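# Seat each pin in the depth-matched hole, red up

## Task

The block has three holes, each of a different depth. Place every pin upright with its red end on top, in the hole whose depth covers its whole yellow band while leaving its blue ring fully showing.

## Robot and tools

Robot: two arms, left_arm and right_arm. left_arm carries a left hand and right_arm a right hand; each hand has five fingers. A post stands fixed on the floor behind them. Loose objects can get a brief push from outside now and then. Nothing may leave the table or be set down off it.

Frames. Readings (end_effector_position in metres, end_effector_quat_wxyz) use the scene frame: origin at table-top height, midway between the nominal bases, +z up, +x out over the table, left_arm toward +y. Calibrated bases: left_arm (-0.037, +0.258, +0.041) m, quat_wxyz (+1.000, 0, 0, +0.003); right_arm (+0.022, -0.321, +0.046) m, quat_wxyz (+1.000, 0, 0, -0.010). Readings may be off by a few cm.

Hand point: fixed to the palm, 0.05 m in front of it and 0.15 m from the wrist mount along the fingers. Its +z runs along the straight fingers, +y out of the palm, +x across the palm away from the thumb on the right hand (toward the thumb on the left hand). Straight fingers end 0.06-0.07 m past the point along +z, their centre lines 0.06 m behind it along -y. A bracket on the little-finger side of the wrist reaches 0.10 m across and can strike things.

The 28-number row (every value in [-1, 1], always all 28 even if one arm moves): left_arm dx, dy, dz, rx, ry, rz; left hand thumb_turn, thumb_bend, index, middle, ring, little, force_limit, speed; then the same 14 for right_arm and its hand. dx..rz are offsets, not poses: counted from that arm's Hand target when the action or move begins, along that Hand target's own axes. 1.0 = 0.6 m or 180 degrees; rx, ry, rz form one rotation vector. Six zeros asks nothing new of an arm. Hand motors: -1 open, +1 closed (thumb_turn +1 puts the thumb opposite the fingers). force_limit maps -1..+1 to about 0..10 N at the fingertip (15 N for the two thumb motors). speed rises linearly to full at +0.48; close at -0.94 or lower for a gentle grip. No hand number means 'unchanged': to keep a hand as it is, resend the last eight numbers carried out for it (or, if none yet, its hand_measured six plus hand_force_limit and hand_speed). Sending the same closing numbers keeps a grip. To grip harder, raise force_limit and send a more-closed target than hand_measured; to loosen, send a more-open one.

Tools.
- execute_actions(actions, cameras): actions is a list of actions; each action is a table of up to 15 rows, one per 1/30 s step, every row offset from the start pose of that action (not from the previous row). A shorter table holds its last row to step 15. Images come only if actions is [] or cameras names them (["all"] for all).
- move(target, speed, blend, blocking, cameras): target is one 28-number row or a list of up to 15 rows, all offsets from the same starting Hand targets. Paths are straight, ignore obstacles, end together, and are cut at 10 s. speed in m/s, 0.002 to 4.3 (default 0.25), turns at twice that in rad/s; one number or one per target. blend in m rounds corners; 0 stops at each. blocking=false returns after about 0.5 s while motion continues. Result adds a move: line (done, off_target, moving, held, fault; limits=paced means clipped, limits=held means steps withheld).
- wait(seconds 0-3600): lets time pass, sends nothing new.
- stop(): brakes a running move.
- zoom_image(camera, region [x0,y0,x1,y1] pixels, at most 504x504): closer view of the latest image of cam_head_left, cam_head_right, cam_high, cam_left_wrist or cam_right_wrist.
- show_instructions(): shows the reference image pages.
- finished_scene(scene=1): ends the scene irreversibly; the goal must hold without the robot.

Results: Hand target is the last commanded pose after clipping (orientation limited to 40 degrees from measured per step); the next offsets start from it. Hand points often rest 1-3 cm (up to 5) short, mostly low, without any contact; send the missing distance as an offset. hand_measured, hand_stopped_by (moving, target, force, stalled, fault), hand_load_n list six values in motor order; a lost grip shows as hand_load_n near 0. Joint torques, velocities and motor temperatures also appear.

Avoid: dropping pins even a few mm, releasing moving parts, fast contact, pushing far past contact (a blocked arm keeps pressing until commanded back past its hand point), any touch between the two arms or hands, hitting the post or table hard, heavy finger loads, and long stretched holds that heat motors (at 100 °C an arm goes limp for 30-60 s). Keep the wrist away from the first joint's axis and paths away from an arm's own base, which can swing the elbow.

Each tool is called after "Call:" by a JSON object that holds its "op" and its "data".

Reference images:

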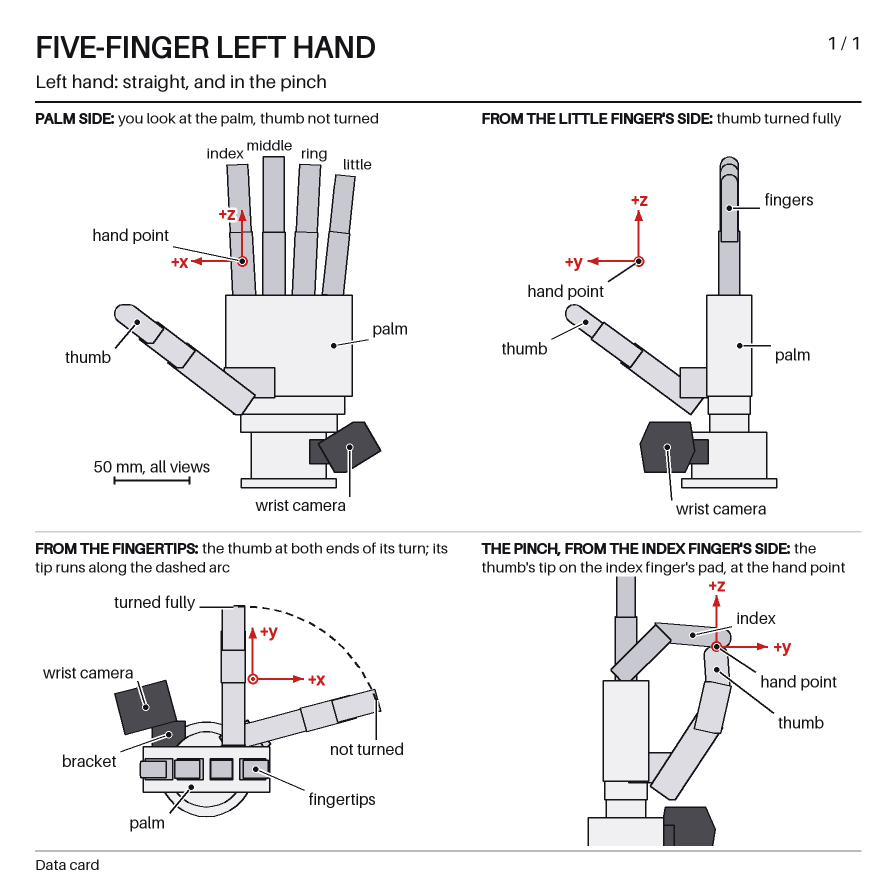

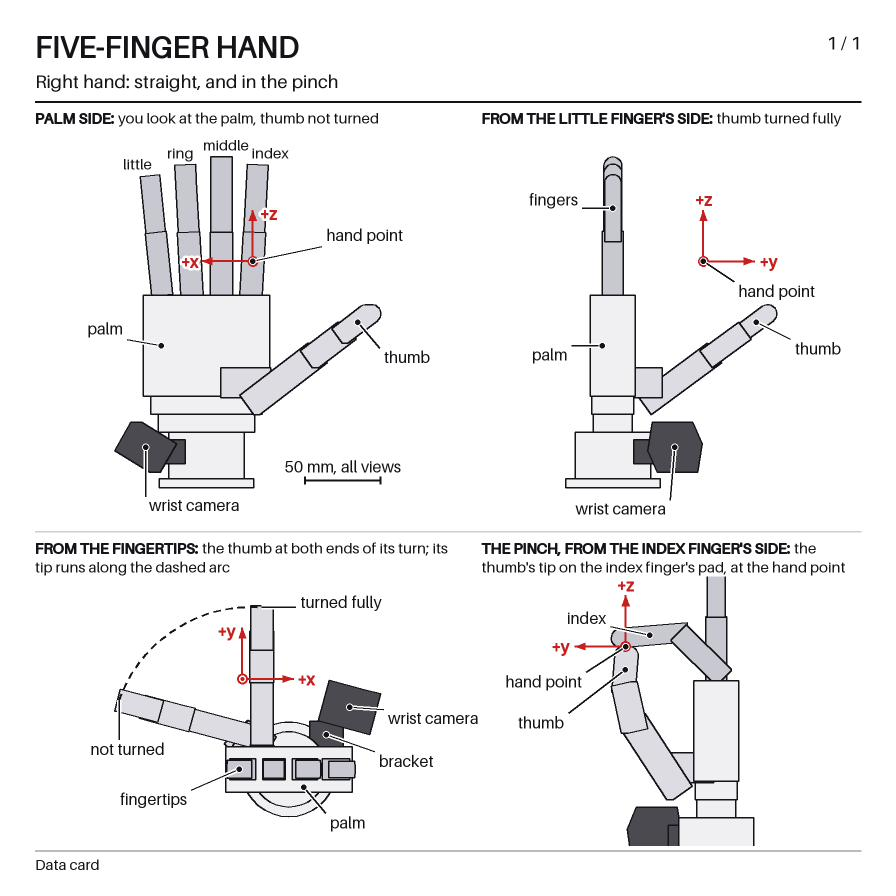

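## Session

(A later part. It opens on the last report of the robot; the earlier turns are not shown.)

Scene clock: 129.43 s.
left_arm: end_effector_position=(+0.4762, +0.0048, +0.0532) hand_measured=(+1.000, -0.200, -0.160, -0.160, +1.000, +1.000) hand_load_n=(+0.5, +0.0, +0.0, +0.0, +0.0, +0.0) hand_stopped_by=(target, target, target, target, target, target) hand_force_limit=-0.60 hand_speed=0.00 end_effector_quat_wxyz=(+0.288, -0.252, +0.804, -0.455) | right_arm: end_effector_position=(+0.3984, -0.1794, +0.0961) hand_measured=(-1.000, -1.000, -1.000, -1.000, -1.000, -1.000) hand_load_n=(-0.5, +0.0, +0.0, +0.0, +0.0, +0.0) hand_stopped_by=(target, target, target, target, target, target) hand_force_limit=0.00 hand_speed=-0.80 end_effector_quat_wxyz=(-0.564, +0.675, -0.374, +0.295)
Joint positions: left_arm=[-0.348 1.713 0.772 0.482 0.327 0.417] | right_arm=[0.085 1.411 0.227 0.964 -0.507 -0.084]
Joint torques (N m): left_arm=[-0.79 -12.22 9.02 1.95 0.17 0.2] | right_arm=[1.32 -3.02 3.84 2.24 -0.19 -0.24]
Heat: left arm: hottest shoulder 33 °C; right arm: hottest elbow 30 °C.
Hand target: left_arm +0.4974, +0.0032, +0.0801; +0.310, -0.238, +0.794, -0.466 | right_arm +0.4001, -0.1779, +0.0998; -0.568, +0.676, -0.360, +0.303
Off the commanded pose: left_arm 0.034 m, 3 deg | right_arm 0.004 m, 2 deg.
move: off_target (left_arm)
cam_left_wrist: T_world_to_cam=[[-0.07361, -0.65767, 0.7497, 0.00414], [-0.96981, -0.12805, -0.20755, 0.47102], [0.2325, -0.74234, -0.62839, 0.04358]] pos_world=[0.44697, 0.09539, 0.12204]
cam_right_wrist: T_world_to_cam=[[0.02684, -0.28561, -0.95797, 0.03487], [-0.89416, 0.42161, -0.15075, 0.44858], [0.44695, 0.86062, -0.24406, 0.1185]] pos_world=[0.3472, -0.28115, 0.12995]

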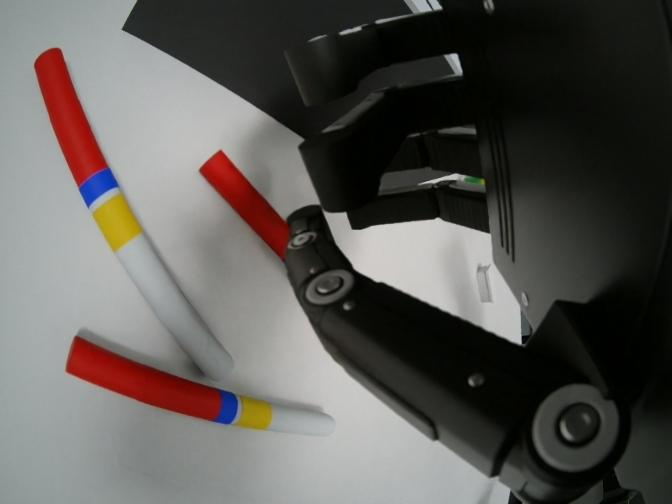

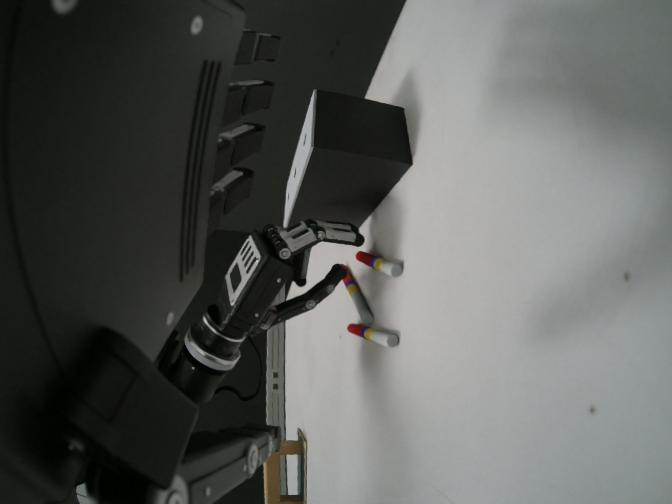

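Call:
{"op": "move", "data": {"target": [-0.0213,0.0301,0.0025,0.0064,-0.0017,0.0139, 1,-0.2,-0.16,-0.16,1,1,-0.6,0.0, 0,0,0,0,0,0,-1,-1,-1,-1,-1,-1,0,-0.8], "speed": 0.06, "cameras": ["cam_left_wrist","cam_right_wrist"]}}

Scene clock: 132.23 s.
left_arm: end_effector_position=(+0.4883, +0.0200, +0.0575) hand_measured=(+1.000, -0.200, -0.160, -0.160, +1.000, +1.000) hand_load_n=(+0.0, +0.0, +0.0, +0.0, +0.0, +0.0) hand_stopped_by=(target, target, target, target, target, target) hand_force_limit=-0.60 hand_speed=0.00 end_effector_quat_wxyz=(+0.307, -0.231, +0.801, -0.460) | right_arm: end_effector_position=(+0.3984, -0.1794, +0.0961) hand_measured=(-1.000, -1.000, -1.000, -1.000, -1.000, -1.000) hand_load_n=(+0.0, +0.0, +0.0, +0.0, +0.0, -0.5) hand_stopped_by=(target, target, target, target, target, target) hand_force_limit=0.00 hand_speed=-0.80 end_effector_quat_wxyz=(-0.564, +0.675, -0.374, +0.295)
Joint positions: left_arm=[-0.31 1.72 0.772 0.517 0.365 0.47] | right_arm=[0.085 1.411 0.227 0.964 -0.507 -0.084]
Joint torques (N m): left_arm=[-1.2 -9.52 8.27 3.58 0.12 0.24] | right_arm=[1.55 -3.08 3.77 2.24 -0.18 -0.24]
Heat: left arm: hottest shoulder 33 °C; right arm: hottest elbow 30 °C.
Hand target: left_arm +0.5058, +0.0190, +0.0670; +0.325, -0.219, +0.793, -0.466 | right_arm +0.4001, -0.1779, +0.0998; -0.568, +0.676, -0.360, +0.303
Off the commanded pose: left_arm 0.020 m, 3 deg | right_arm 0.004 m, 2 deg.
move: off_target (left_arm)
cam_left_wrist: T_world_to_cam=[[-0.12464, -0.66451, 0.73681, 0.03757], [-0.95941, -0.10862, -0.26026, 0.48315], [0.25298, -0.73934, -0.624, 0.04446]] pos_world=[0.45698, 0.11032, 0.12581]
cam_right_wrist: T_world_to_cam=[[0.02684, -0.28561, -0.95797, 0.03487], [-0.89416, 0.42161, -0.15075, 0.44858], [0.44695, 0.86062, -0.24406, 0.1185]] pos_world=[0.3472, -0.28115, 0.12995]

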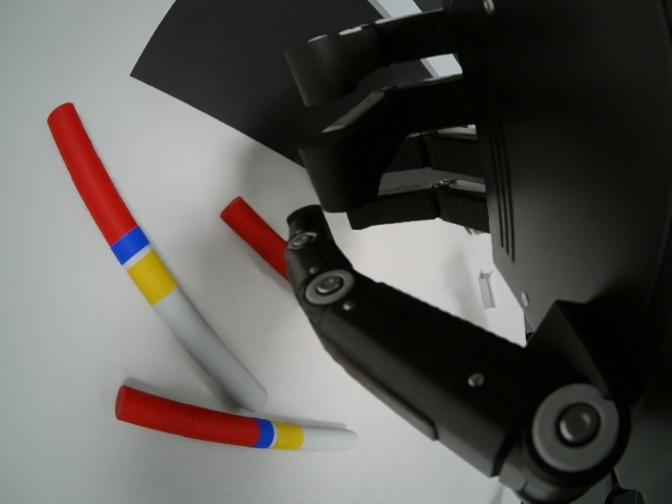

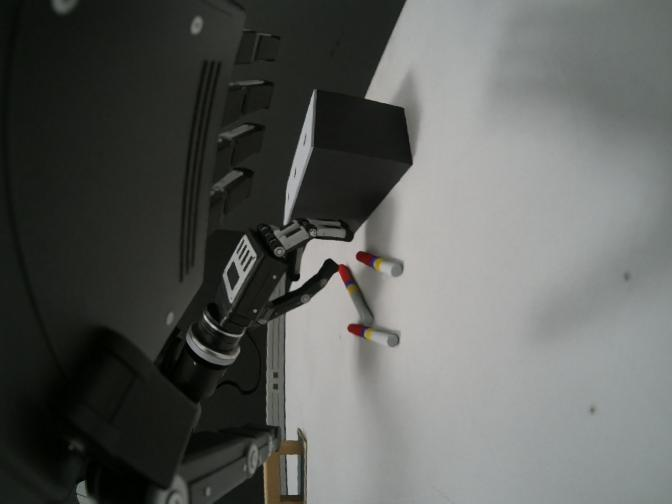

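Call:
{"op": "zoom_image", "data": {"camera": "cam_right_wrist", "region": [240, 180, 420, 360]}}

Scaled by 2.800 from the camera's image (finer frame: 960x720).

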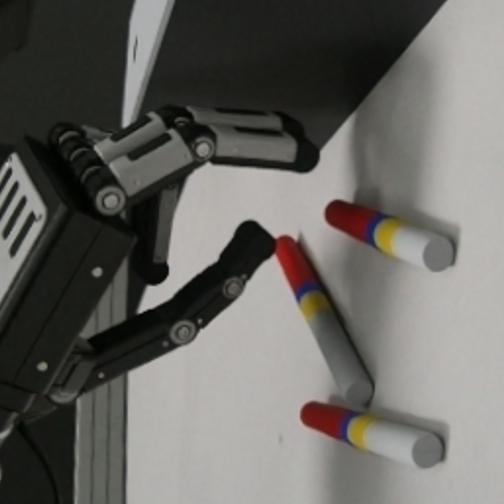

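Call:
{"op": "move", "data": {"target": [0.0145,0.0323,0.0152,0,0,0, 1,-0.34,-0.16,-0.16,1,1,-0.6,0.0, 0,0,0,0,0,0,-1,-1,-1,-1,-1,-1,0,-0.8], "speed": 0.05, "cameras": ["cam_left_wrist","cam_right_wrist"]}}

Call:
{"op": "zoom_image", "data": {"camera": "cam_right_wrist", "region": [270, 180, 420, 330]}}

Scene clock: 144.03 s.
left_arm: end_effector_position=(+0.4916, +0.0189, +0.0365) hand_measured=(+1.000, -0.340, -0.160, -0.160, +1.000, +1.000) hand_load_n=(+0.0, +0.0, +0.0, +0.0, +0.0, +0.0) hand_stopped_by=(target, target, target, target, target, target) hand_force_limit=-0.60 hand_speed=0.00 end_effector_quat_wxyz=(+0.308, -0.231, +0.800, -0.461) | right_arm: end_effector_position=(+0.3984, -0.1794, +0.0961) hand_measured=(-1.000, -1.000, -1.000, -1.000, -1.000, -1.000) hand_load_n=(+0.0, +0.0, +0.0, +0.0, +0.0, +0.0) hand_stopped_by=(target, target, target, target, target, target) hand_force_limit=0.00 hand_speed=-0.80 end_effector_quat_wxyz=(-0.564, +0.675, -0.374, +0.295)
Joint positions: left_arm=[-0.31 1.782 0.772 0.585 0.365 0.47] | right_arm=[0.085 1.411 0.227 0.964 -0.507 -0.084]
Joint torques (N m): left_arm=[-1.26 -10.29 7.13 3.36 -0.03 0.21] | right_arm=[1.73 -3.19 3.81 2.22 -0.19 -0.23]
Heat: left arm: hottest shoulder 33 °C; right arm: hottest elbow 29 °C.
Hand target: left_arm +0.5055, +0.0171, +0.0439; +0.325, -0.219, +0.793, -0.466 | right_arm +0.4001, -0.1779, +0.0998; -0.568, +0.676, -0.360, +0.303
Off the commanded pose: left_arm 0.016 m, 3 deg | right_arm 0.004 m, 2 deg.
move: off_target (left_arm)
cam_left_wrist: T_world_to_cam=[[-0.12787, -0.66355, 0.73713, 0.05425], [-0.95824, -0.10902, -0.26436, 0.48035], [0.25577, -0.74015, -0.6219, 0.02831]] pos_world=[0.45998, 0.10932, 0.1046]
cam_right_wrist: T_world_to_cam=[[0.02684, -0.28561, -0.95797, 0.03487], [-0.89416, 0.42161, -0.15075, 0.44858], [0.44695, 0.86062, -0.24406, 0.1185]] pos_world=[0.3472, -0.28115, 0.12995]

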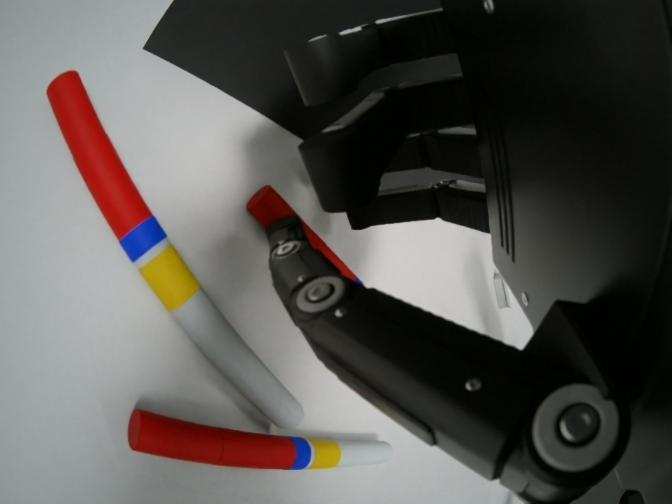

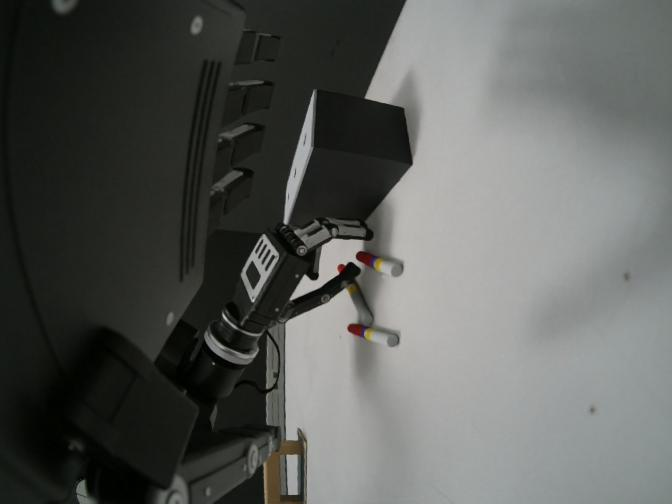

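Scaled by 3.360 from the camera's image (finer frame: 960x720).

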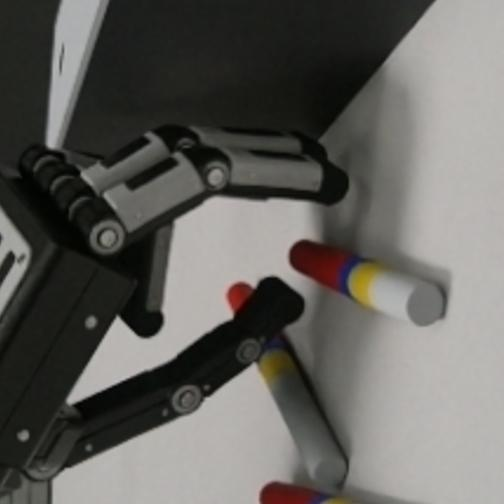

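Call:
{"op": "zoom_image", "data": {"camera": "cam_left_wrist", "region": [220, 140, 420, 340]}}

Scaled by 2.520 from the camera's image (finer frame: 960x720).

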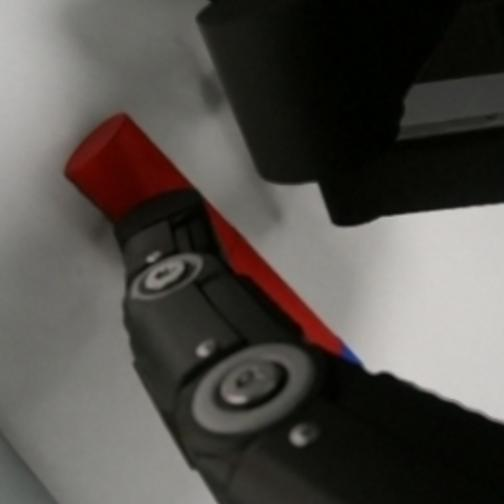

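Call:
{"op": "move", "data": {"target": [0.0026,0.0073,0.003,-0.0086,-0.0245,-0.0098, 1,-0.34,-0.16,-0.16,1,1,-0.6,0.0, 0,0,0,0,0,0,-1,-1,-1,-1,-1,-1,0,-0.8], "speed": 0.04, "cameras": ["cam_left_wrist","cam_right_wrist"]}}

Call:
{"op": "zoom_image", "data": {"camera": "cam_right_wrist", "region": [300, 200, 420, 320]}}

Call:
{"op": "zoom_image", "data": {"camera": "cam_left_wrist", "region": [220, 140, 420, 340]}}

Scene clock: 152.80 s.
left_arm: end_effector_position=(+0.5049, +0.0274, +0.0395) hand_measured=(+1.000, -0.340, -0.160, -0.160, +1.000, +1.000) hand_load_n=(+0.0, +0.0, +0.0, -2.0, +0.0, +0.5) hand_stopped_by=(target, target, target, target, target, target) hand_force_limit=-0.60 hand_speed=0.00 end_effector_quat_wxyz=(+0.344, -0.258, +0.787, -0.443) | right_arm: end_effector_position=(+0.3984, -0.1794, +0.0961) hand_measured=(-1.000, -1.000, -1.000, -1.000, -1.000, -1.000) hand_load_n=(+0.0, +0.0, +0.0, +0.0, +0.0, +0.0) hand_stopped_by=(target, target, target, target, target, target) hand_force_limit=0.00 hand_speed=-0.80 end_effector_quat_wxyz=(-0.564, +0.675, -0.374, +0.295)
Joint positions: left_arm=[-0.32 1.786 0.772 0.618 0.259 0.451] | right_arm=[0.085 1.411 0.227 0.964 -0.507 -0.084]
Joint torques (N m): left_arm=[-3.37 -9.58 5.7 3.71 -0.13 -0.06] | right_arm=[1.67 -3.19 3.84 2.24 -0.19 -0.25]
Heat: left arm: hottest shoulder 33 °C; right arm: hottest elbow 28 °C.
Hand target: left_arm +0.5055, +0.0170, +0.0389; +0.345, -0.253, +0.783, -0.452 | right_arm +0.4001, -0.1779, +0.0998; -0.568, +0.676, -0.360, +0.303
Off the commanded pose: left_arm 0.010 m, 1 deg | right_arm 0.004 m, 2 deg.
move: done
cam_left_wrist: T_world_to_cam=[[-0.08804, -0.68626, 0.72201, 0.04052], [-0.93525, -0.19254, -0.29704, 0.48674], [0.34286, -0.70141, -0.62488, -0.01189]] pos_world=[0.46287, 0.11318, 0.10789]
cam_right_wrist: T_world_to_cam=[[0.02684, -0.28561, -0.95797, 0.03487], [-0.89416, 0.42161, -0.15075, 0.44858], [0.44695, 0.86062, -0.24406, 0.1185]] pos_world=[0.3472, -0.28115, 0.12995]

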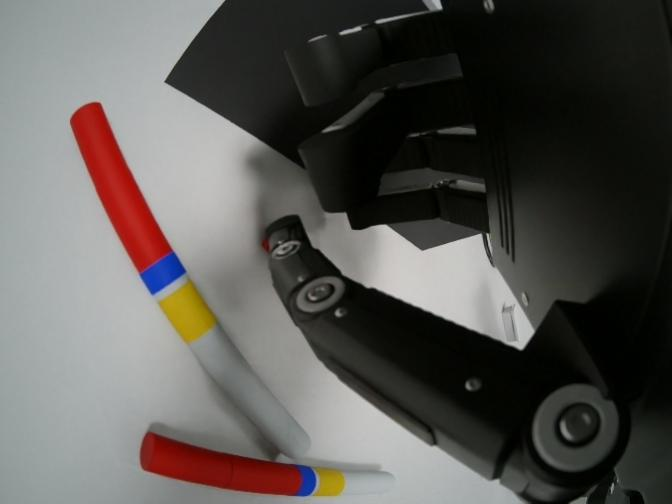

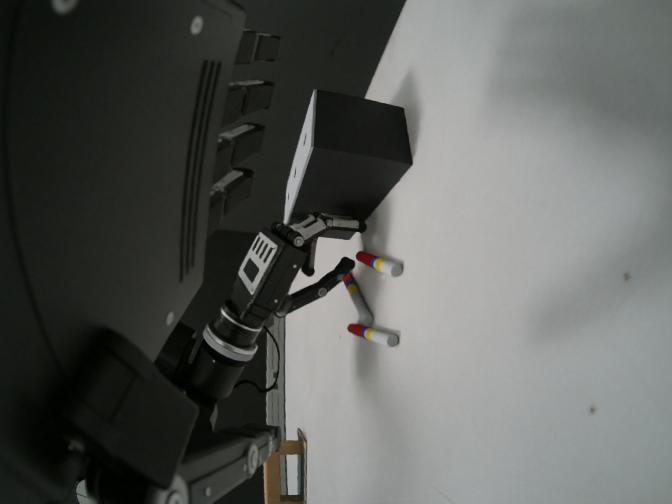

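Scaled by 4.200 from the camera's image (finer frame: 960x720).

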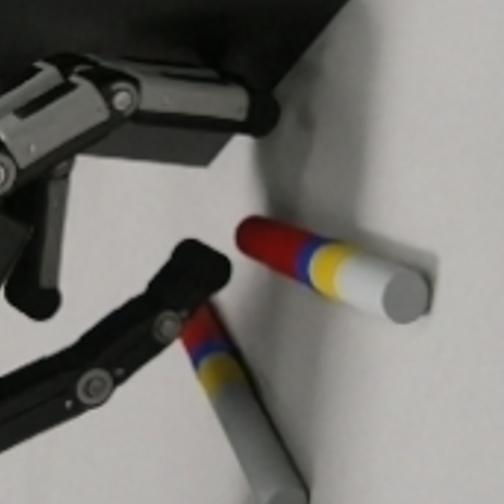

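Scaled by 2.520 from the camera's image (finer frame: 960x720).

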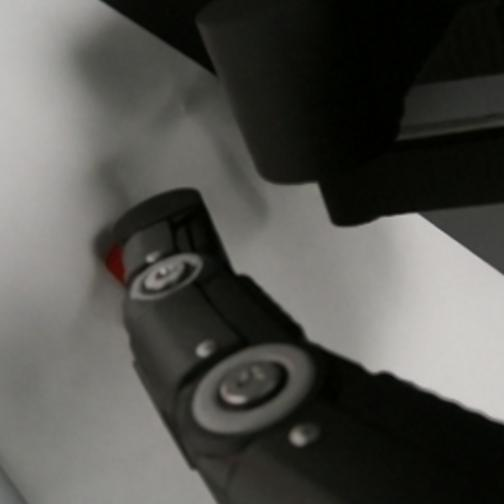

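Call:
{"op": "move", "data": {"target": [0.0253,-0.0052,-0.0094,0,0,-0.011, 1,-0.34,-0.16,-0.16,1,1,-0.6,0.0, 0,0,0,0,0,0,-1,-1,-1,-1,-1,-1,0,-0.8], "speed": 0.04, "cameras": ["cam_left_wrist","cam_right_wrist"]}}

Call:
{"op": "zoom_image", "data": {"camera": "cam_right_wrist", "region": [300, 200, 420, 320]}}

Call:
{"op": "zoom_image", "data": {"camera": "cam_left_wrist", "region": [220, 140, 420, 340]}}

Scene clock: 157.07 s.
left_arm: end_effector_position=(+0.4933, +0.0200, +0.0342) hand_measured=(+1.000, -0.340, -0.160, -0.160, +1.000, +1.000) hand_load_n=(+0.0, +0.0, +0.0, +0.0, +0.0, +0.0) hand_stopped_by=(target, target, target, target, target, target) hand_force_limit=-0.60 hand_speed=0.00 end_effector_quat_wxyz=(+0.336, -0.273, +0.783, -0.446) | right_arm: end_effector_position=(+0.3984, -0.1794, +0.0961) hand_measured=(-1.000, -1.000, -1.000, -1.000, -1.000, -1.000) hand_load_n=(+0.0, +0.0, +0.0, +0.0, +0.0, +0.0) hand_stopped_by=(target, target, target, target, target, target) hand_force_limit=0.00 hand_speed=-0.80 end_effector_quat_wxyz=(-0.564, +0.675, -0.374, +0.295)
Joint positions: left_arm=[-0.342 1.786 0.749 0.638 0.235 0.408] | right_arm=[0.085 1.411 0.227 0.964 -0.507 -0.084]
Joint torques (N m): left_arm=[-3.14 -10.52 5.3 3.56 -0.07 -0.07] | right_arm=[1.55 -2.96 3.81 2.18 -0.18 -0.24]
Heat: left arm: hottest shoulder 33 °C; right arm: hottest elbow 28 °C.
Hand target: left_arm +0.4918, +0.0078, +0.0390; +0.337, -0.266, +0.779, -0.457 | right_arm +0.4001, -0.1779, +0.0998; -0.568, +0.676, -0.360, +0.303
Off the commanded pose: left_arm 0.013 m, 2 deg | right_arm 0.004 m, 2 deg.
move: off_target (left_arm)
cam_left_wrist: T_world_to_cam=[[-0.06017, -0.67066, 0.73932, 0.02363], [-0.93804, -0.21523, -0.27158, 0.47386], [0.34126, -0.70985, -0.61616, -0.01579]] pos_world=[0.45131, 0.10663, 0.10149]
cam_right_wrist: T_world_to_cam=[[0.02684, -0.28561, -0.95797, 0.03487], [-0.89416, 0.42161, -0.15075, 0.44858], [0.44695, 0.86062, -0.24406, 0.1185]] pos_world=[0.3472, -0.28115, 0.12995]

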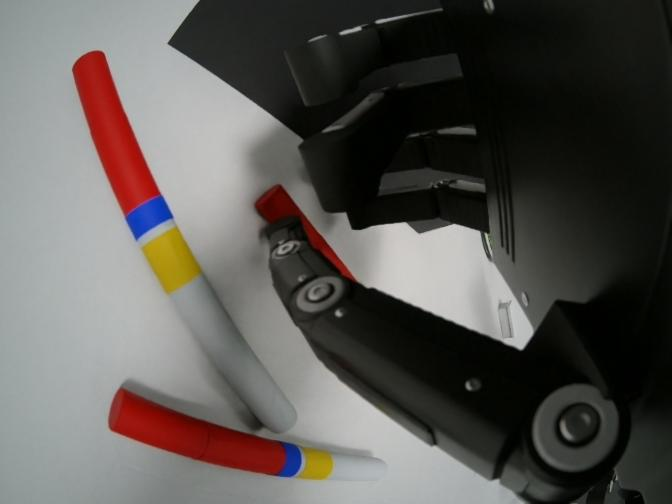

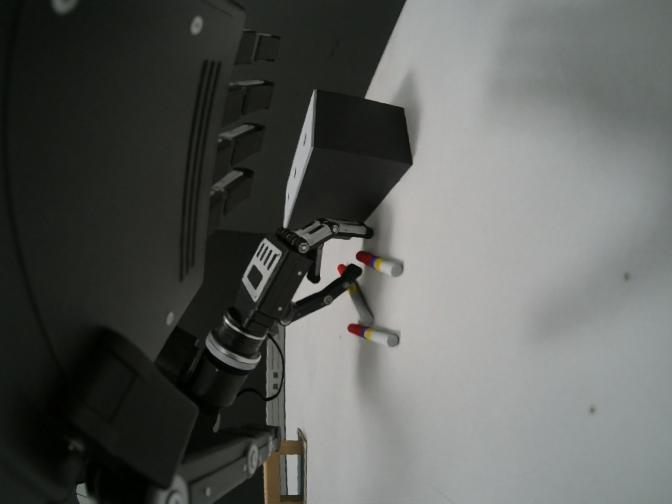

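Scaled by 4.200 from the camera's image (finer frame: 960x720).

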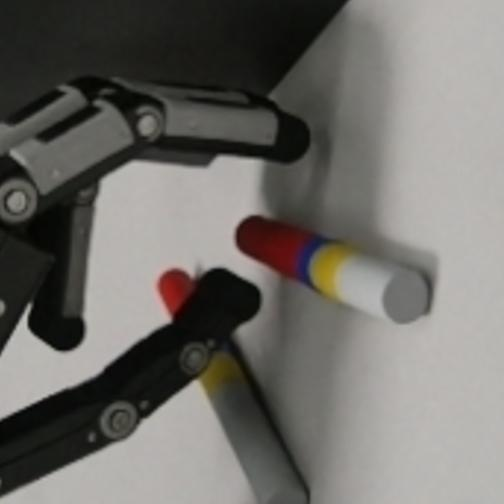

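Scaled by 2.520 from the camera's image (finer frame: 960x720).

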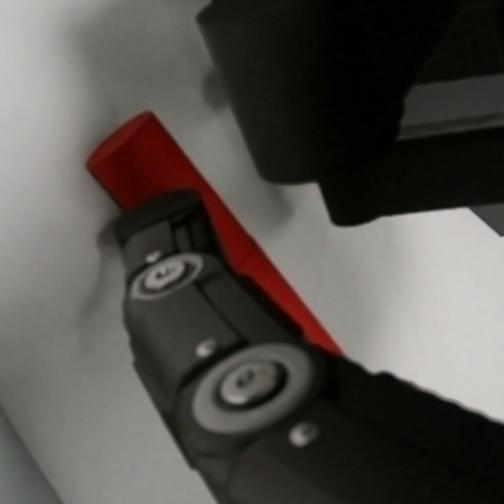

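Call:
{"op": "move", "data": {"target": [0.0038,0.0119,0.0047,0,0,0, 1,-0.34,-0.16,-0.16,1,1,-0.6,0.0, 0,0,0,0,0,0,-1,-1,-1,-1,-1,-1,0,-0.8], "speed": 0.03, "cameras": ["cam_left_wrist","cam_right_wrist"]}}

Call:
{"op": "zoom_image", "data": {"camera": "cam_right_wrist", "region": [300, 200, 420, 320]}}

Scene clock: 160.40 s.
left_arm: end_effector_position=(+0.4959, +0.0191, +0.0344) hand_measured=(+1.000, -0.340, -0.160, -0.160, +1.000, +1.000) hand_load_n=(+0.0, +0.0, +0.0, +0.0, +0.0, +0.0) hand_stopped_by=(target, target, target, target, target, target) hand_force_limit=-0.60 hand_speed=0.00 end_effector_quat_wxyz=(+0.341, -0.271, +0.780, -0.450) | right_arm: end_effector_position=(+0.3984, -0.1794, +0.0961) hand_measured=(-1.000, -1.000, -1.000, -1.000, -1.000, -1.000) hand_load_n=(+0.0, +0.0, +0.0, +0.0, +0.0, -0.5) hand_stopped_by=(target, target, target, target, target, target) hand_force_limit=0.00 hand_speed=-0.80 end_effector_quat_wxyz=(-0.564, +0.675, -0.374, +0.295)
Joint positions: left_arm=[-0.342 1.795 0.749 0.663 0.235 0.408] | right_arm=[0.085 1.411 0.227 0.964 -0.507 -0.084]
Joint torques (N m): left_arm=[-2.96 -10.23 4.85 3.55 -0.09 -0.07] | right_arm=[1.44 -3.14 3.78 2.26 -0.19 -0.25]
Heat: left arm: hottest shoulder 33 °C; right arm: hottest elbow 28 °C.
Hand target: left_arm +0.4918, +0.0078, +0.0309; +0.337, -0.266, +0.779, -0.457 | right_arm +0.4001, -0.1779, +0.0998; -0.568, +0.676, -0.360, +0.303
Off the commanded pose: left_arm 0.012 m, 1 deg | right_arm 0.004 m, 2 deg.
move: off_target (left_arm)
cam_left_wrist: T_world_to_cam=[[-0.0709, -0.6669, 0.74177, 0.02814], [-0.93402, -0.21663, -0.28405, 0.47462], [0.35012, -0.71296, -0.60754, -0.02183]] pos_world=[0.45294, 0.10602, 0.10068]
cam_right_wrist: T_world_to_cam=[[0.02684, -0.28561, -0.95797, 0.03487], [-0.89416, 0.42161, -0.15075, 0.44858], [0.44695, 0.86062, -0.24406, 0.1185]] pos_world=[0.3472, -0.28115, 0.12995]

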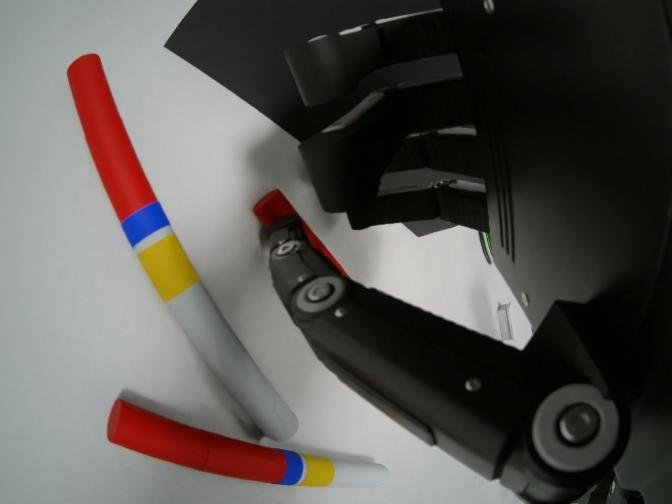

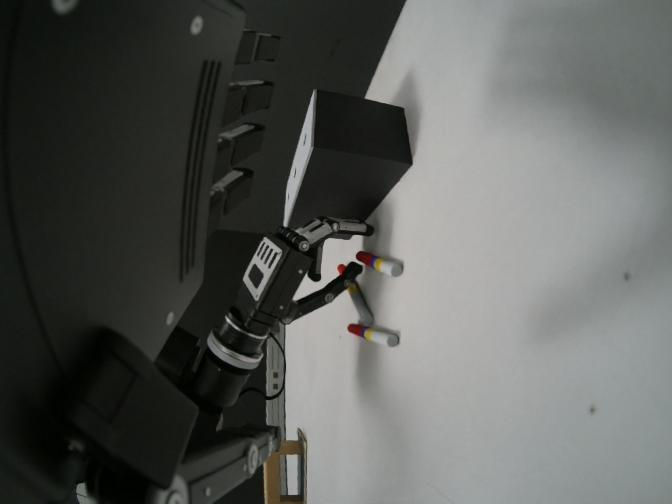

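Scaled by 4.200 from the camera's image (finer frame: 960x720).

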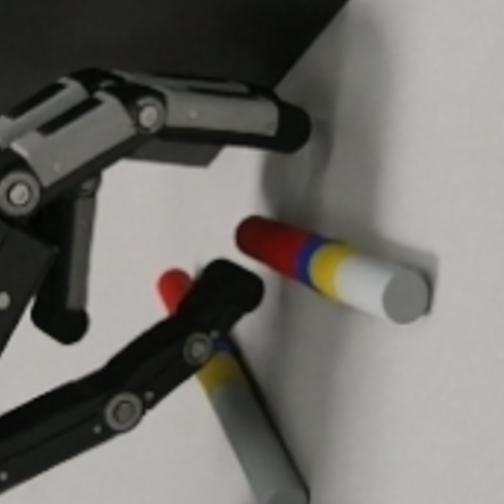

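Call:
{"op": "move", "data": {"target": [0.0108,0.0187,0.0032,0,0,0, 1,-0.34,-0.16,-0.16,1,1,-0.6,0.0, 0,0,0,0,0,0,-1,-1,-1,-1,-1,-1,0,-0.8], "speed": 0.03, "cameras": ["cam_left_wrist","cam_right_wrist"]}}

Call:
{"op": "zoom_image", "data": {"camera": "cam_right_wrist", "region": [300, 200, 420, 320]}}

Scene clock: 162.03 s.
left_arm: end_effector_position=(+0.4942, +0.0196, +0.0251) hand_measured=(+1.000, -0.340, -0.160, -0.160, +1.000, +1.000) hand_load_n=(+0.0, +0.0, +0.0, +0.0, +0.0, +0.0) hand_stopped_by=(target, target, target, target, target, target) hand_force_limit=-0.60 hand_speed=0.00 end_effector_quat_wxyz=(+0.344, -0.271, +0.778, -0.451) | right_arm: end_effector_position=(+0.3984, -0.1794, +0.0961) hand_measured=(-1.000, -1.000, -1.000, -1.000, -1.000, -1.000) hand_load_n=(+0.0, +0.0, +0.0, +0.0, +0.0, +0.0) hand_stopped_by=(target, target, target, target, target, target) hand_force_limit=0.00 hand_speed=-0.80 end_effector_quat_wxyz=(-0.564, +0.675, -0.374, +0.295)
Joint positions: left_arm=[-0.343 1.821 0.739 0.707 0.23 0.407] | right_arm=[0.085 1.411 0.227 0.964 -0.507 -0.084]
Joint torques (N m): left_arm=[-3.43 -9.41 4.63 3.43 -0.12 -0.1] | right_arm=[1.67 -2.9 3.81 2.24 -0.2 -0.25]
Heat: left arm: hottest shoulder 33 °C; right arm: hottest elbow 28 °C.
Hand target: left_arm +0.4879, +0.0071, +0.0184; +0.337, -0.266, +0.779, -0.457 | right_arm +0.4001, -0.1779, +0.0998; -0.568, +0.676, -0.360, +0.303
Off the commanded pose: left_arm 0.015 m, 1 deg | right_arm 0.004 m, 2 deg.
move: off_target (left_arm)
cam_left_wrist: T_world_to_cam=[[-0.07389, -0.66562, 0.74262, 0.0367], [-0.93126, -0.22036, -0.29017, 0.46932], [0.35678, -0.71301, -0.60359, -0.02992]] pos_world=[0.45045, 0.10651, 0.09087]
cam_right_wrist: T_world_to_cam=[[0.02684, -0.28561, -0.95797, 0.03487], [-0.89416, 0.42161, -0.15075, 0.44858], [0.44695, 0.86062, -0.24406, 0.1185]] pos_world=[0.3472, -0.28115, 0.12995]

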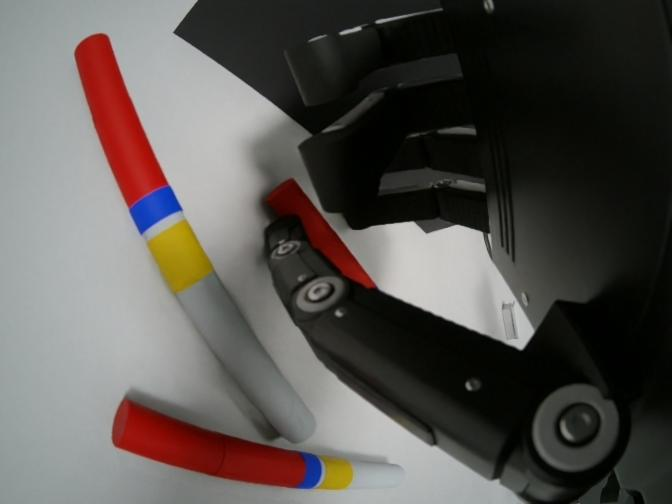

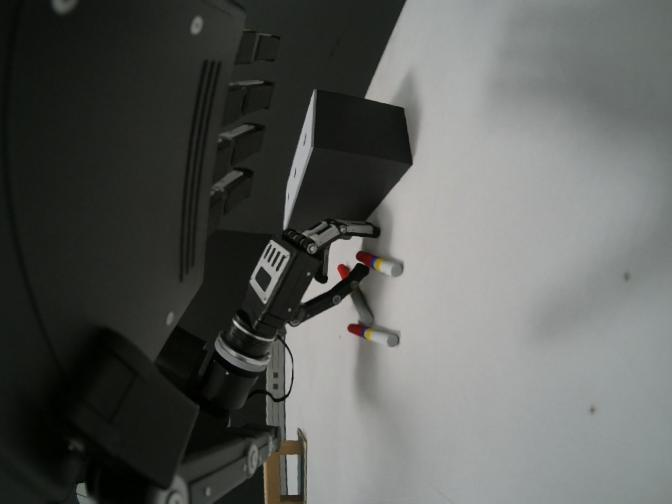

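Scaled by 4.200 from the camera's image (finer frame: 960x720).

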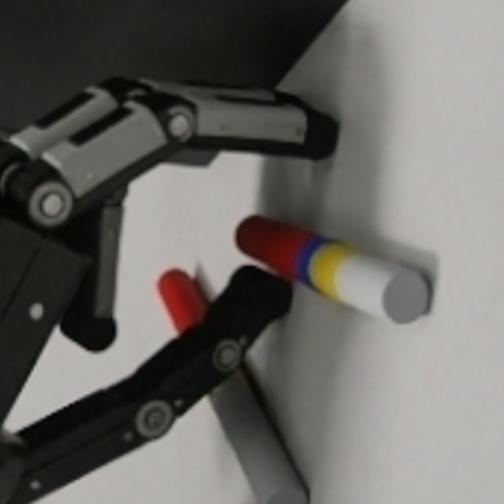

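Call:
{"op": "move", "data": {"target": [0,0,0,0,0,0, 1,-0.34,0.2,0.22,1,1,-0.6,-0.94, 0,0,0,0,0,0,-1,-1,-1,-1,-1,-1,0,-0.8], "cameras": ["cam_left_wrist","cam_right_wrist"]}}

Call:
{"op": "zoom_image", "data": {"camera": "cam_right_wrist", "region": [300, 200, 420, 320]}}

Call:
{"op": "zoom_image", "data": {"camera": "cam_left_wrist", "region": [220, 140, 420, 340]}}

Scene clock: 166.43 s.
left_arm: end_effector_position=(+0.4932, +0.0160, +0.0253) hand_measured=(+1.000, -0.340, +0.178, +0.150, +1.000, +1.000) hand_load_n=(-1.5, +3.0, +2.0, +2.5, +0.0, +0.0) hand_stopped_by=(target, target, force, force, target, target) hand_force_limit=-0.60 hand_speed=-0.94 end_effector_quat_wxyz=(+0.344, -0.269, +0.778, -0.453) | right_arm: end_effector_position=(+0.3984, -0.1794, +0.0961) hand_measured=(-1.000, -1.000, -1.000, -1.000, -1.000, -1.000) hand_load_n=(+0.0, +0.0, +0.0, +0.0, -0.5, +0.0) hand_stopped_by=(target, target, target, target, target, target) hand_force_limit=0.00 hand_speed=-0.80 end_effector_quat_wxyz=(-0.564, +0.675, -0.374, +0.295)
Joint positions: left_arm=[-0.35 1.822 0.739 0.712 0.23 0.405] | right_arm=[0.085 1.411 0.227 0.964 -0.507 -0.084]
Joint torques (N m): left_arm=[-3.43 -9.41 4.53 3.3 -0.14 -0.06] | right_arm=[1.44 -3.02 3.82 2.24 -0.18 -0.23]
Heat: left arm: hottest shoulder 33 °C; right arm: hottest elbow 28 °C.
Hand target: left_arm +0.4879, +0.0071, +0.0184; +0.337, -0.266, +0.779, -0.457 | right_arm +0.4001, -0.1779, +0.0998; -0.568, +0.676, -0.360, +0.303
Off the commanded pose: left_arm 0.012 m, 1 deg | right_arm 0.004 m, 2 deg.
move: done
cam_left_wrist: T_world_to_cam=[[-0.07917, -0.66346, 0.74401, 0.03669], [-0.9319, -0.21576, -0.29157, 0.46791], [0.35397, -0.71643, -0.60119, -0.03055]] pos_world=[0.44976, 0.10341, 0.09077]
cam_right_wrist: T_world_to_cam=[[0.02684, -0.28561, -0.95797, 0.03487], [-0.89416, 0.42161, -0.15075, 0.44858], [0.44695, 0.86062, -0.24406, 0.1185]] pos_world=[0.3472, -0.28115, 0.12995]

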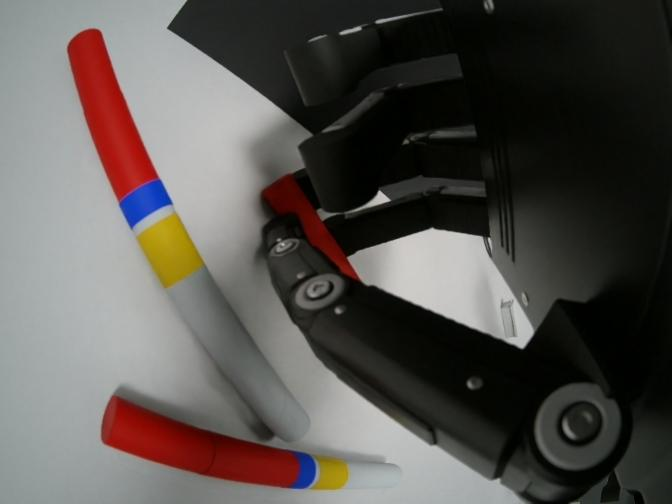

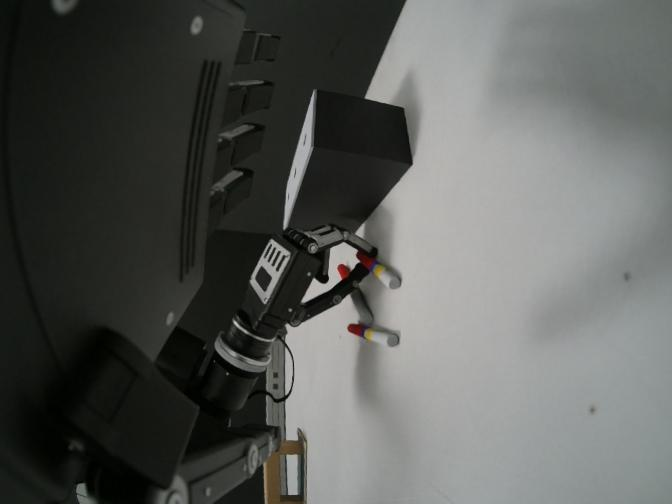

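Scaled by 4.200 from the camera's image (finer frame: 960x720).

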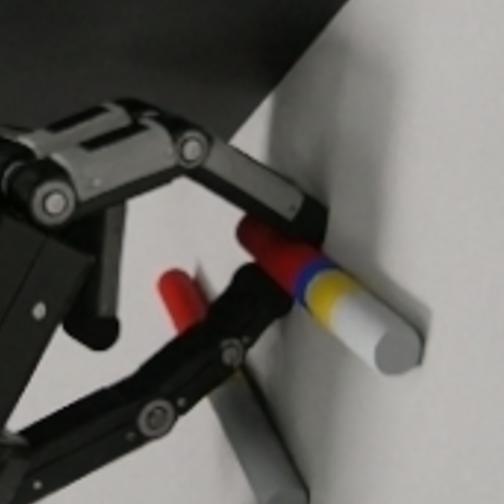

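Scaled by 2.520 from the camera's image (finer frame: 960x720).

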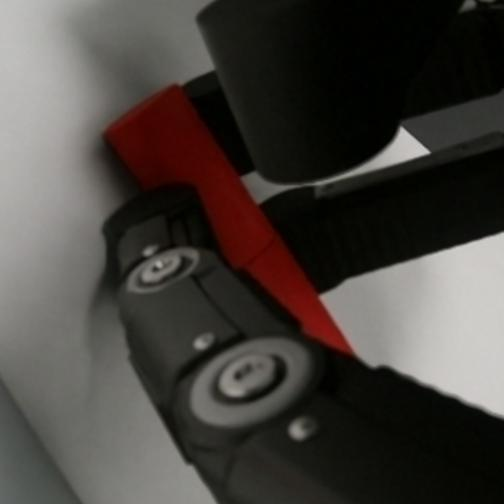

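Call:
{"op": "move", "data": {"target": [0,0,0,0,0,0, 1,-0.34,0.3,0.32,1,1,-0.4,-0.94, 0,0,0,0,0,0,-1,-1,-1,-1,-1,-1,0,-0.8], "cameras": ["cam_right_wrist"]}}

Call:
{"op": "zoom_image", "data": {"camera": "cam_right_wrist", "region": [300, 200, 420, 320]}}

Scene clock: 169.83 s.
left_arm: end_effector_position=(+0.4932, +0.0160, +0.0253) hand_measured=(+1.000, -0.342, +0.188, +0.154, +1.000, +1.000) hand_load_n=(-1.5, +4.5, +3.0, +4.0, +0.0, +0.0) hand_stopped_by=(target, target, force, force, target, target) hand_force_limit=-0.40 hand_speed=-0.94 end_effector_quat_wxyz=(+0.344, -0.269, +0.778, -0.453) | right_arm: end_effector_position=(+0.3984, -0.1794, +0.0961) hand_measured=(-1.000, -1.000, -1.000, -1.000, -1.000, -1.000) hand_load_n=(-0.5, +0.0, +0.0, +0.0, +0.0, +0.0) hand_stopped_by=(target, target, target, target, target, target) hand_force_limit=0.00 hand_speed=-0.80 end_effector_quat_wxyz=(-0.564, +0.675, -0.374, +0.295)
Joint positions: left_arm=[-0.35 1.822 0.739 0.712 0.23 0.405] | right_arm=[0.085 1.411 0.227 0.964 -0.507 -0.084]
Joint torques (N m): left_arm=[-3.19 -9.88 4.68 3.21 -0.08 -0.1] | right_arm=[1.49 -3.19 3.79 2.28 -0.19 -0.24]
Heat: left arm: hottest shoulder 33 °C; right arm: hottest shoulder 27 °C.
Hand target: left_arm +0.4879, +0.0071, +0.0184; +0.337, -0.266, +0.779, -0.457 | right_arm +0.4001, -0.1779, +0.0998; -0.568, +0.676, -0.360, +0.303
Off the commanded pose: left_arm 0.012 m, 1 deg | right_arm 0.004 m, 2 deg.
move: done
cam_right_wrist: T_world_to_cam=[[0.02684, -0.28561, -0.95797, 0.03487], [-0.89416, 0.42161, -0.15075, 0.44858], [0.44695, 0.86062, -0.24406, 0.1185]] pos_world=[0.3472, -0.28115, 0.12995]

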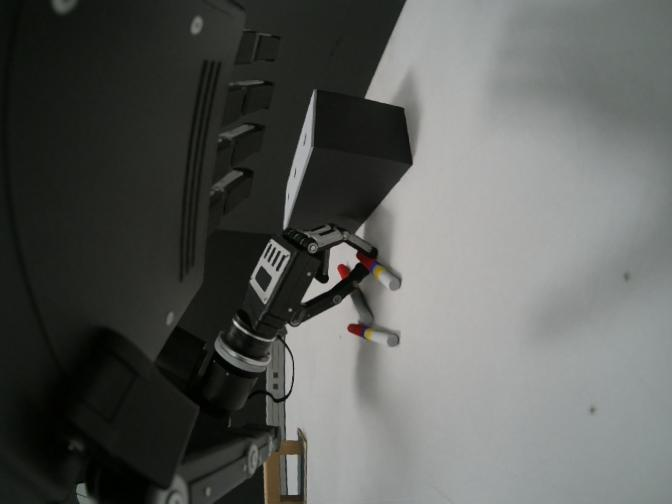

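Scaled by 4.200 from the camera's image (finer frame: 960x720).

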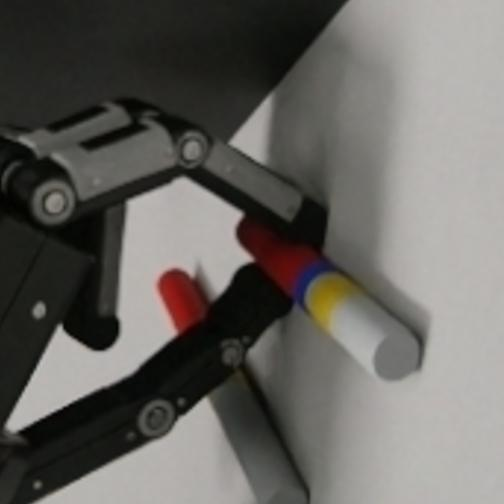

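Call:
{"op": "move", "data": {"target": [-0.0211,-0.0668,-0.0266,0,0,0, 1,-0.34,0.3,0.32,1,1,-0.4,-0.94, 0,0,0,0,0,0,-1,-1,-1,-1,-1,-1,0,-0.8], "speed": 0.04, "cameras": ["cam_right_wrist","cam_left_wrist"]}}

Scene clock: 172.33 s.
left_arm: end_effector_position=(+0.4878, +0.0198, +0.0486) hand_measured=(+1.000, -0.340, +0.188, +0.154, +1.000, +1.000) hand_load_n=(+0.0, +2.0, +0.0, +3.0, +0.0, +0.0) hand_stopped_by=(target, target, force, force, target, target) hand_force_limit=-0.40 hand_speed=-0.94 end_effector_quat_wxyz=(+0.336, -0.274, +0.783, -0.446) | right_arm: end_effector_position=(+0.3984, -0.1794, +0.0961) hand_measured=(-1.000, -1.000, -1.000, -1.000, -1.000, -1.000) hand_load_n=(+0.0, +0.0, +0.0, +0.0, +0.0, +0.0) hand_stopped_by=(target, target, target, target, target, target) hand_force_limit=0.00 hand_speed=-0.80 end_effector_quat_wxyz=(-0.564, +0.675, -0.374, +0.295)
Joint positions: left_arm=[-0.346 1.736 0.739 0.6 0.23 0.405] | right_arm=[0.085 1.411 0.227 0.964 -0.507 -0.084]
Joint torques (N m): left_arm=[-3.14 -11.63 6.22 2.19 -0.08 -0.06] | right_arm=[1.73 -3.37 3.81 2.21 -0.21 -0.24]
Heat: left arm: hottest shoulder 33 °C; right arm: hottest shoulder 27 °C.
Hand target: left_arm +0.4879, +0.0071, +0.0634; +0.337, -0.266, +0.779, -0.457 | right_arm +0.4001, -0.1779, +0.0998; -0.568, +0.676, -0.360, +0.303
Off the commanded pose: left_arm 0.020 m, 2 deg | right_arm 0.004 m, 2 deg.
move: off_target (left_arm)
cam_left_wrist: T_world_to_cam=[[-0.05886, -0.67014, 0.73989, 0.01173], [-0.93812, -0.21624, -0.27049, 0.47252], [0.34126, -0.71003, -0.61595, -0.00509]] pos_world=[0.44571, 0.10643, 0.11599]
cam_right_wrist: T_world_to_cam=[[0.02684, -0.28561, -0.95797, 0.03487], [-0.89416, 0.42161, -0.15075, 0.44858], [0.44695, 0.86062, -0.24406, 0.1185]] pos_world=[0.3472, -0.28115, 0.12995]
Images, in order (width x height): cam_left_wrist 672x504, cam_right_wrist 672x504.

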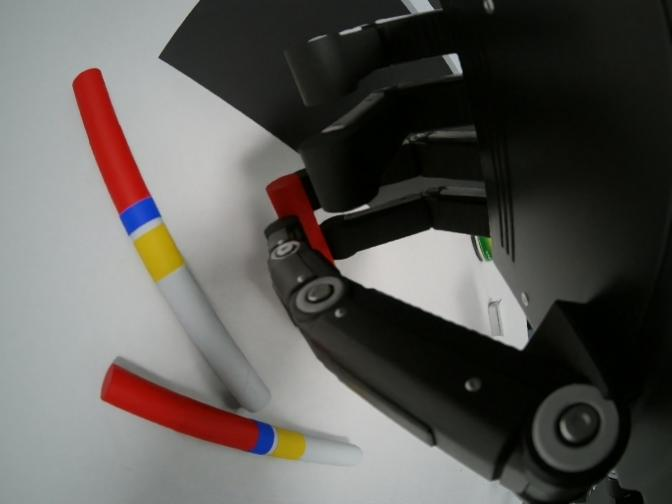

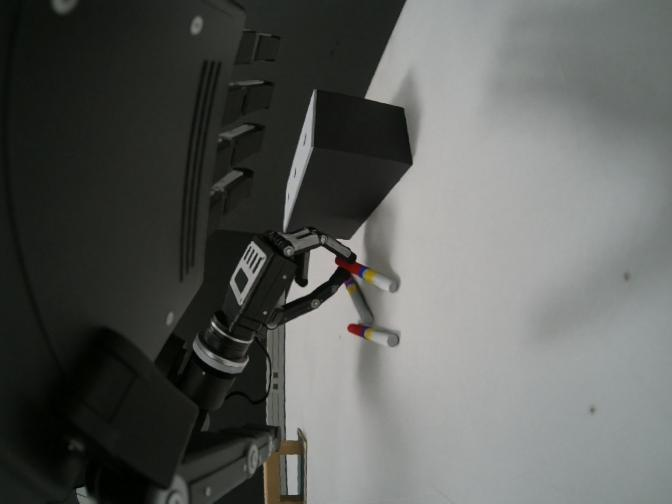

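Call:
{"op": "zoom_image", "data": {"camera": "cam_right_wrist", "region": [300, 200, 420, 320]}}

Call:
{"op": "zoom_image", "data": {"camera": "cam_left_wrist", "region": [220, 140, 420, 340]}}

Scaled by 4.200 from the camera's image (finer frame: 960x720).

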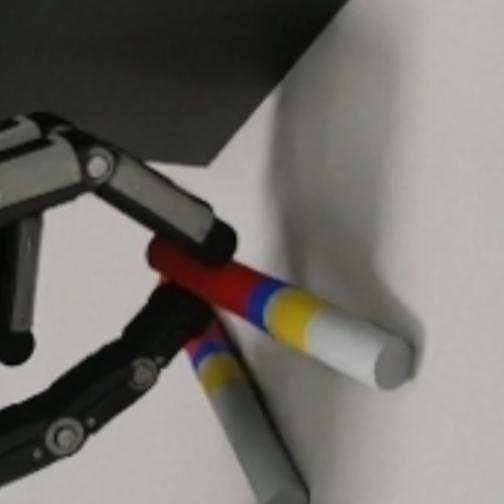

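Scaled by 2.520 from the camera's image (finer frame: 960x720).

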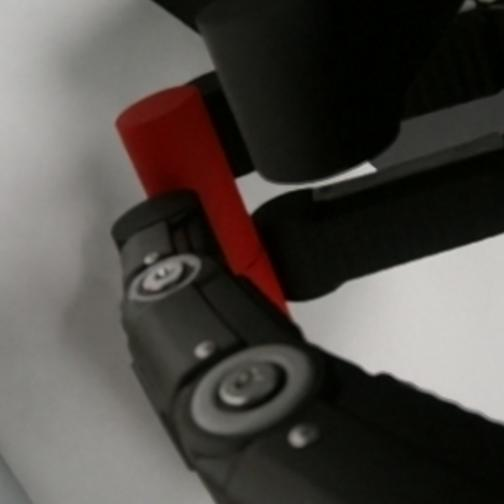

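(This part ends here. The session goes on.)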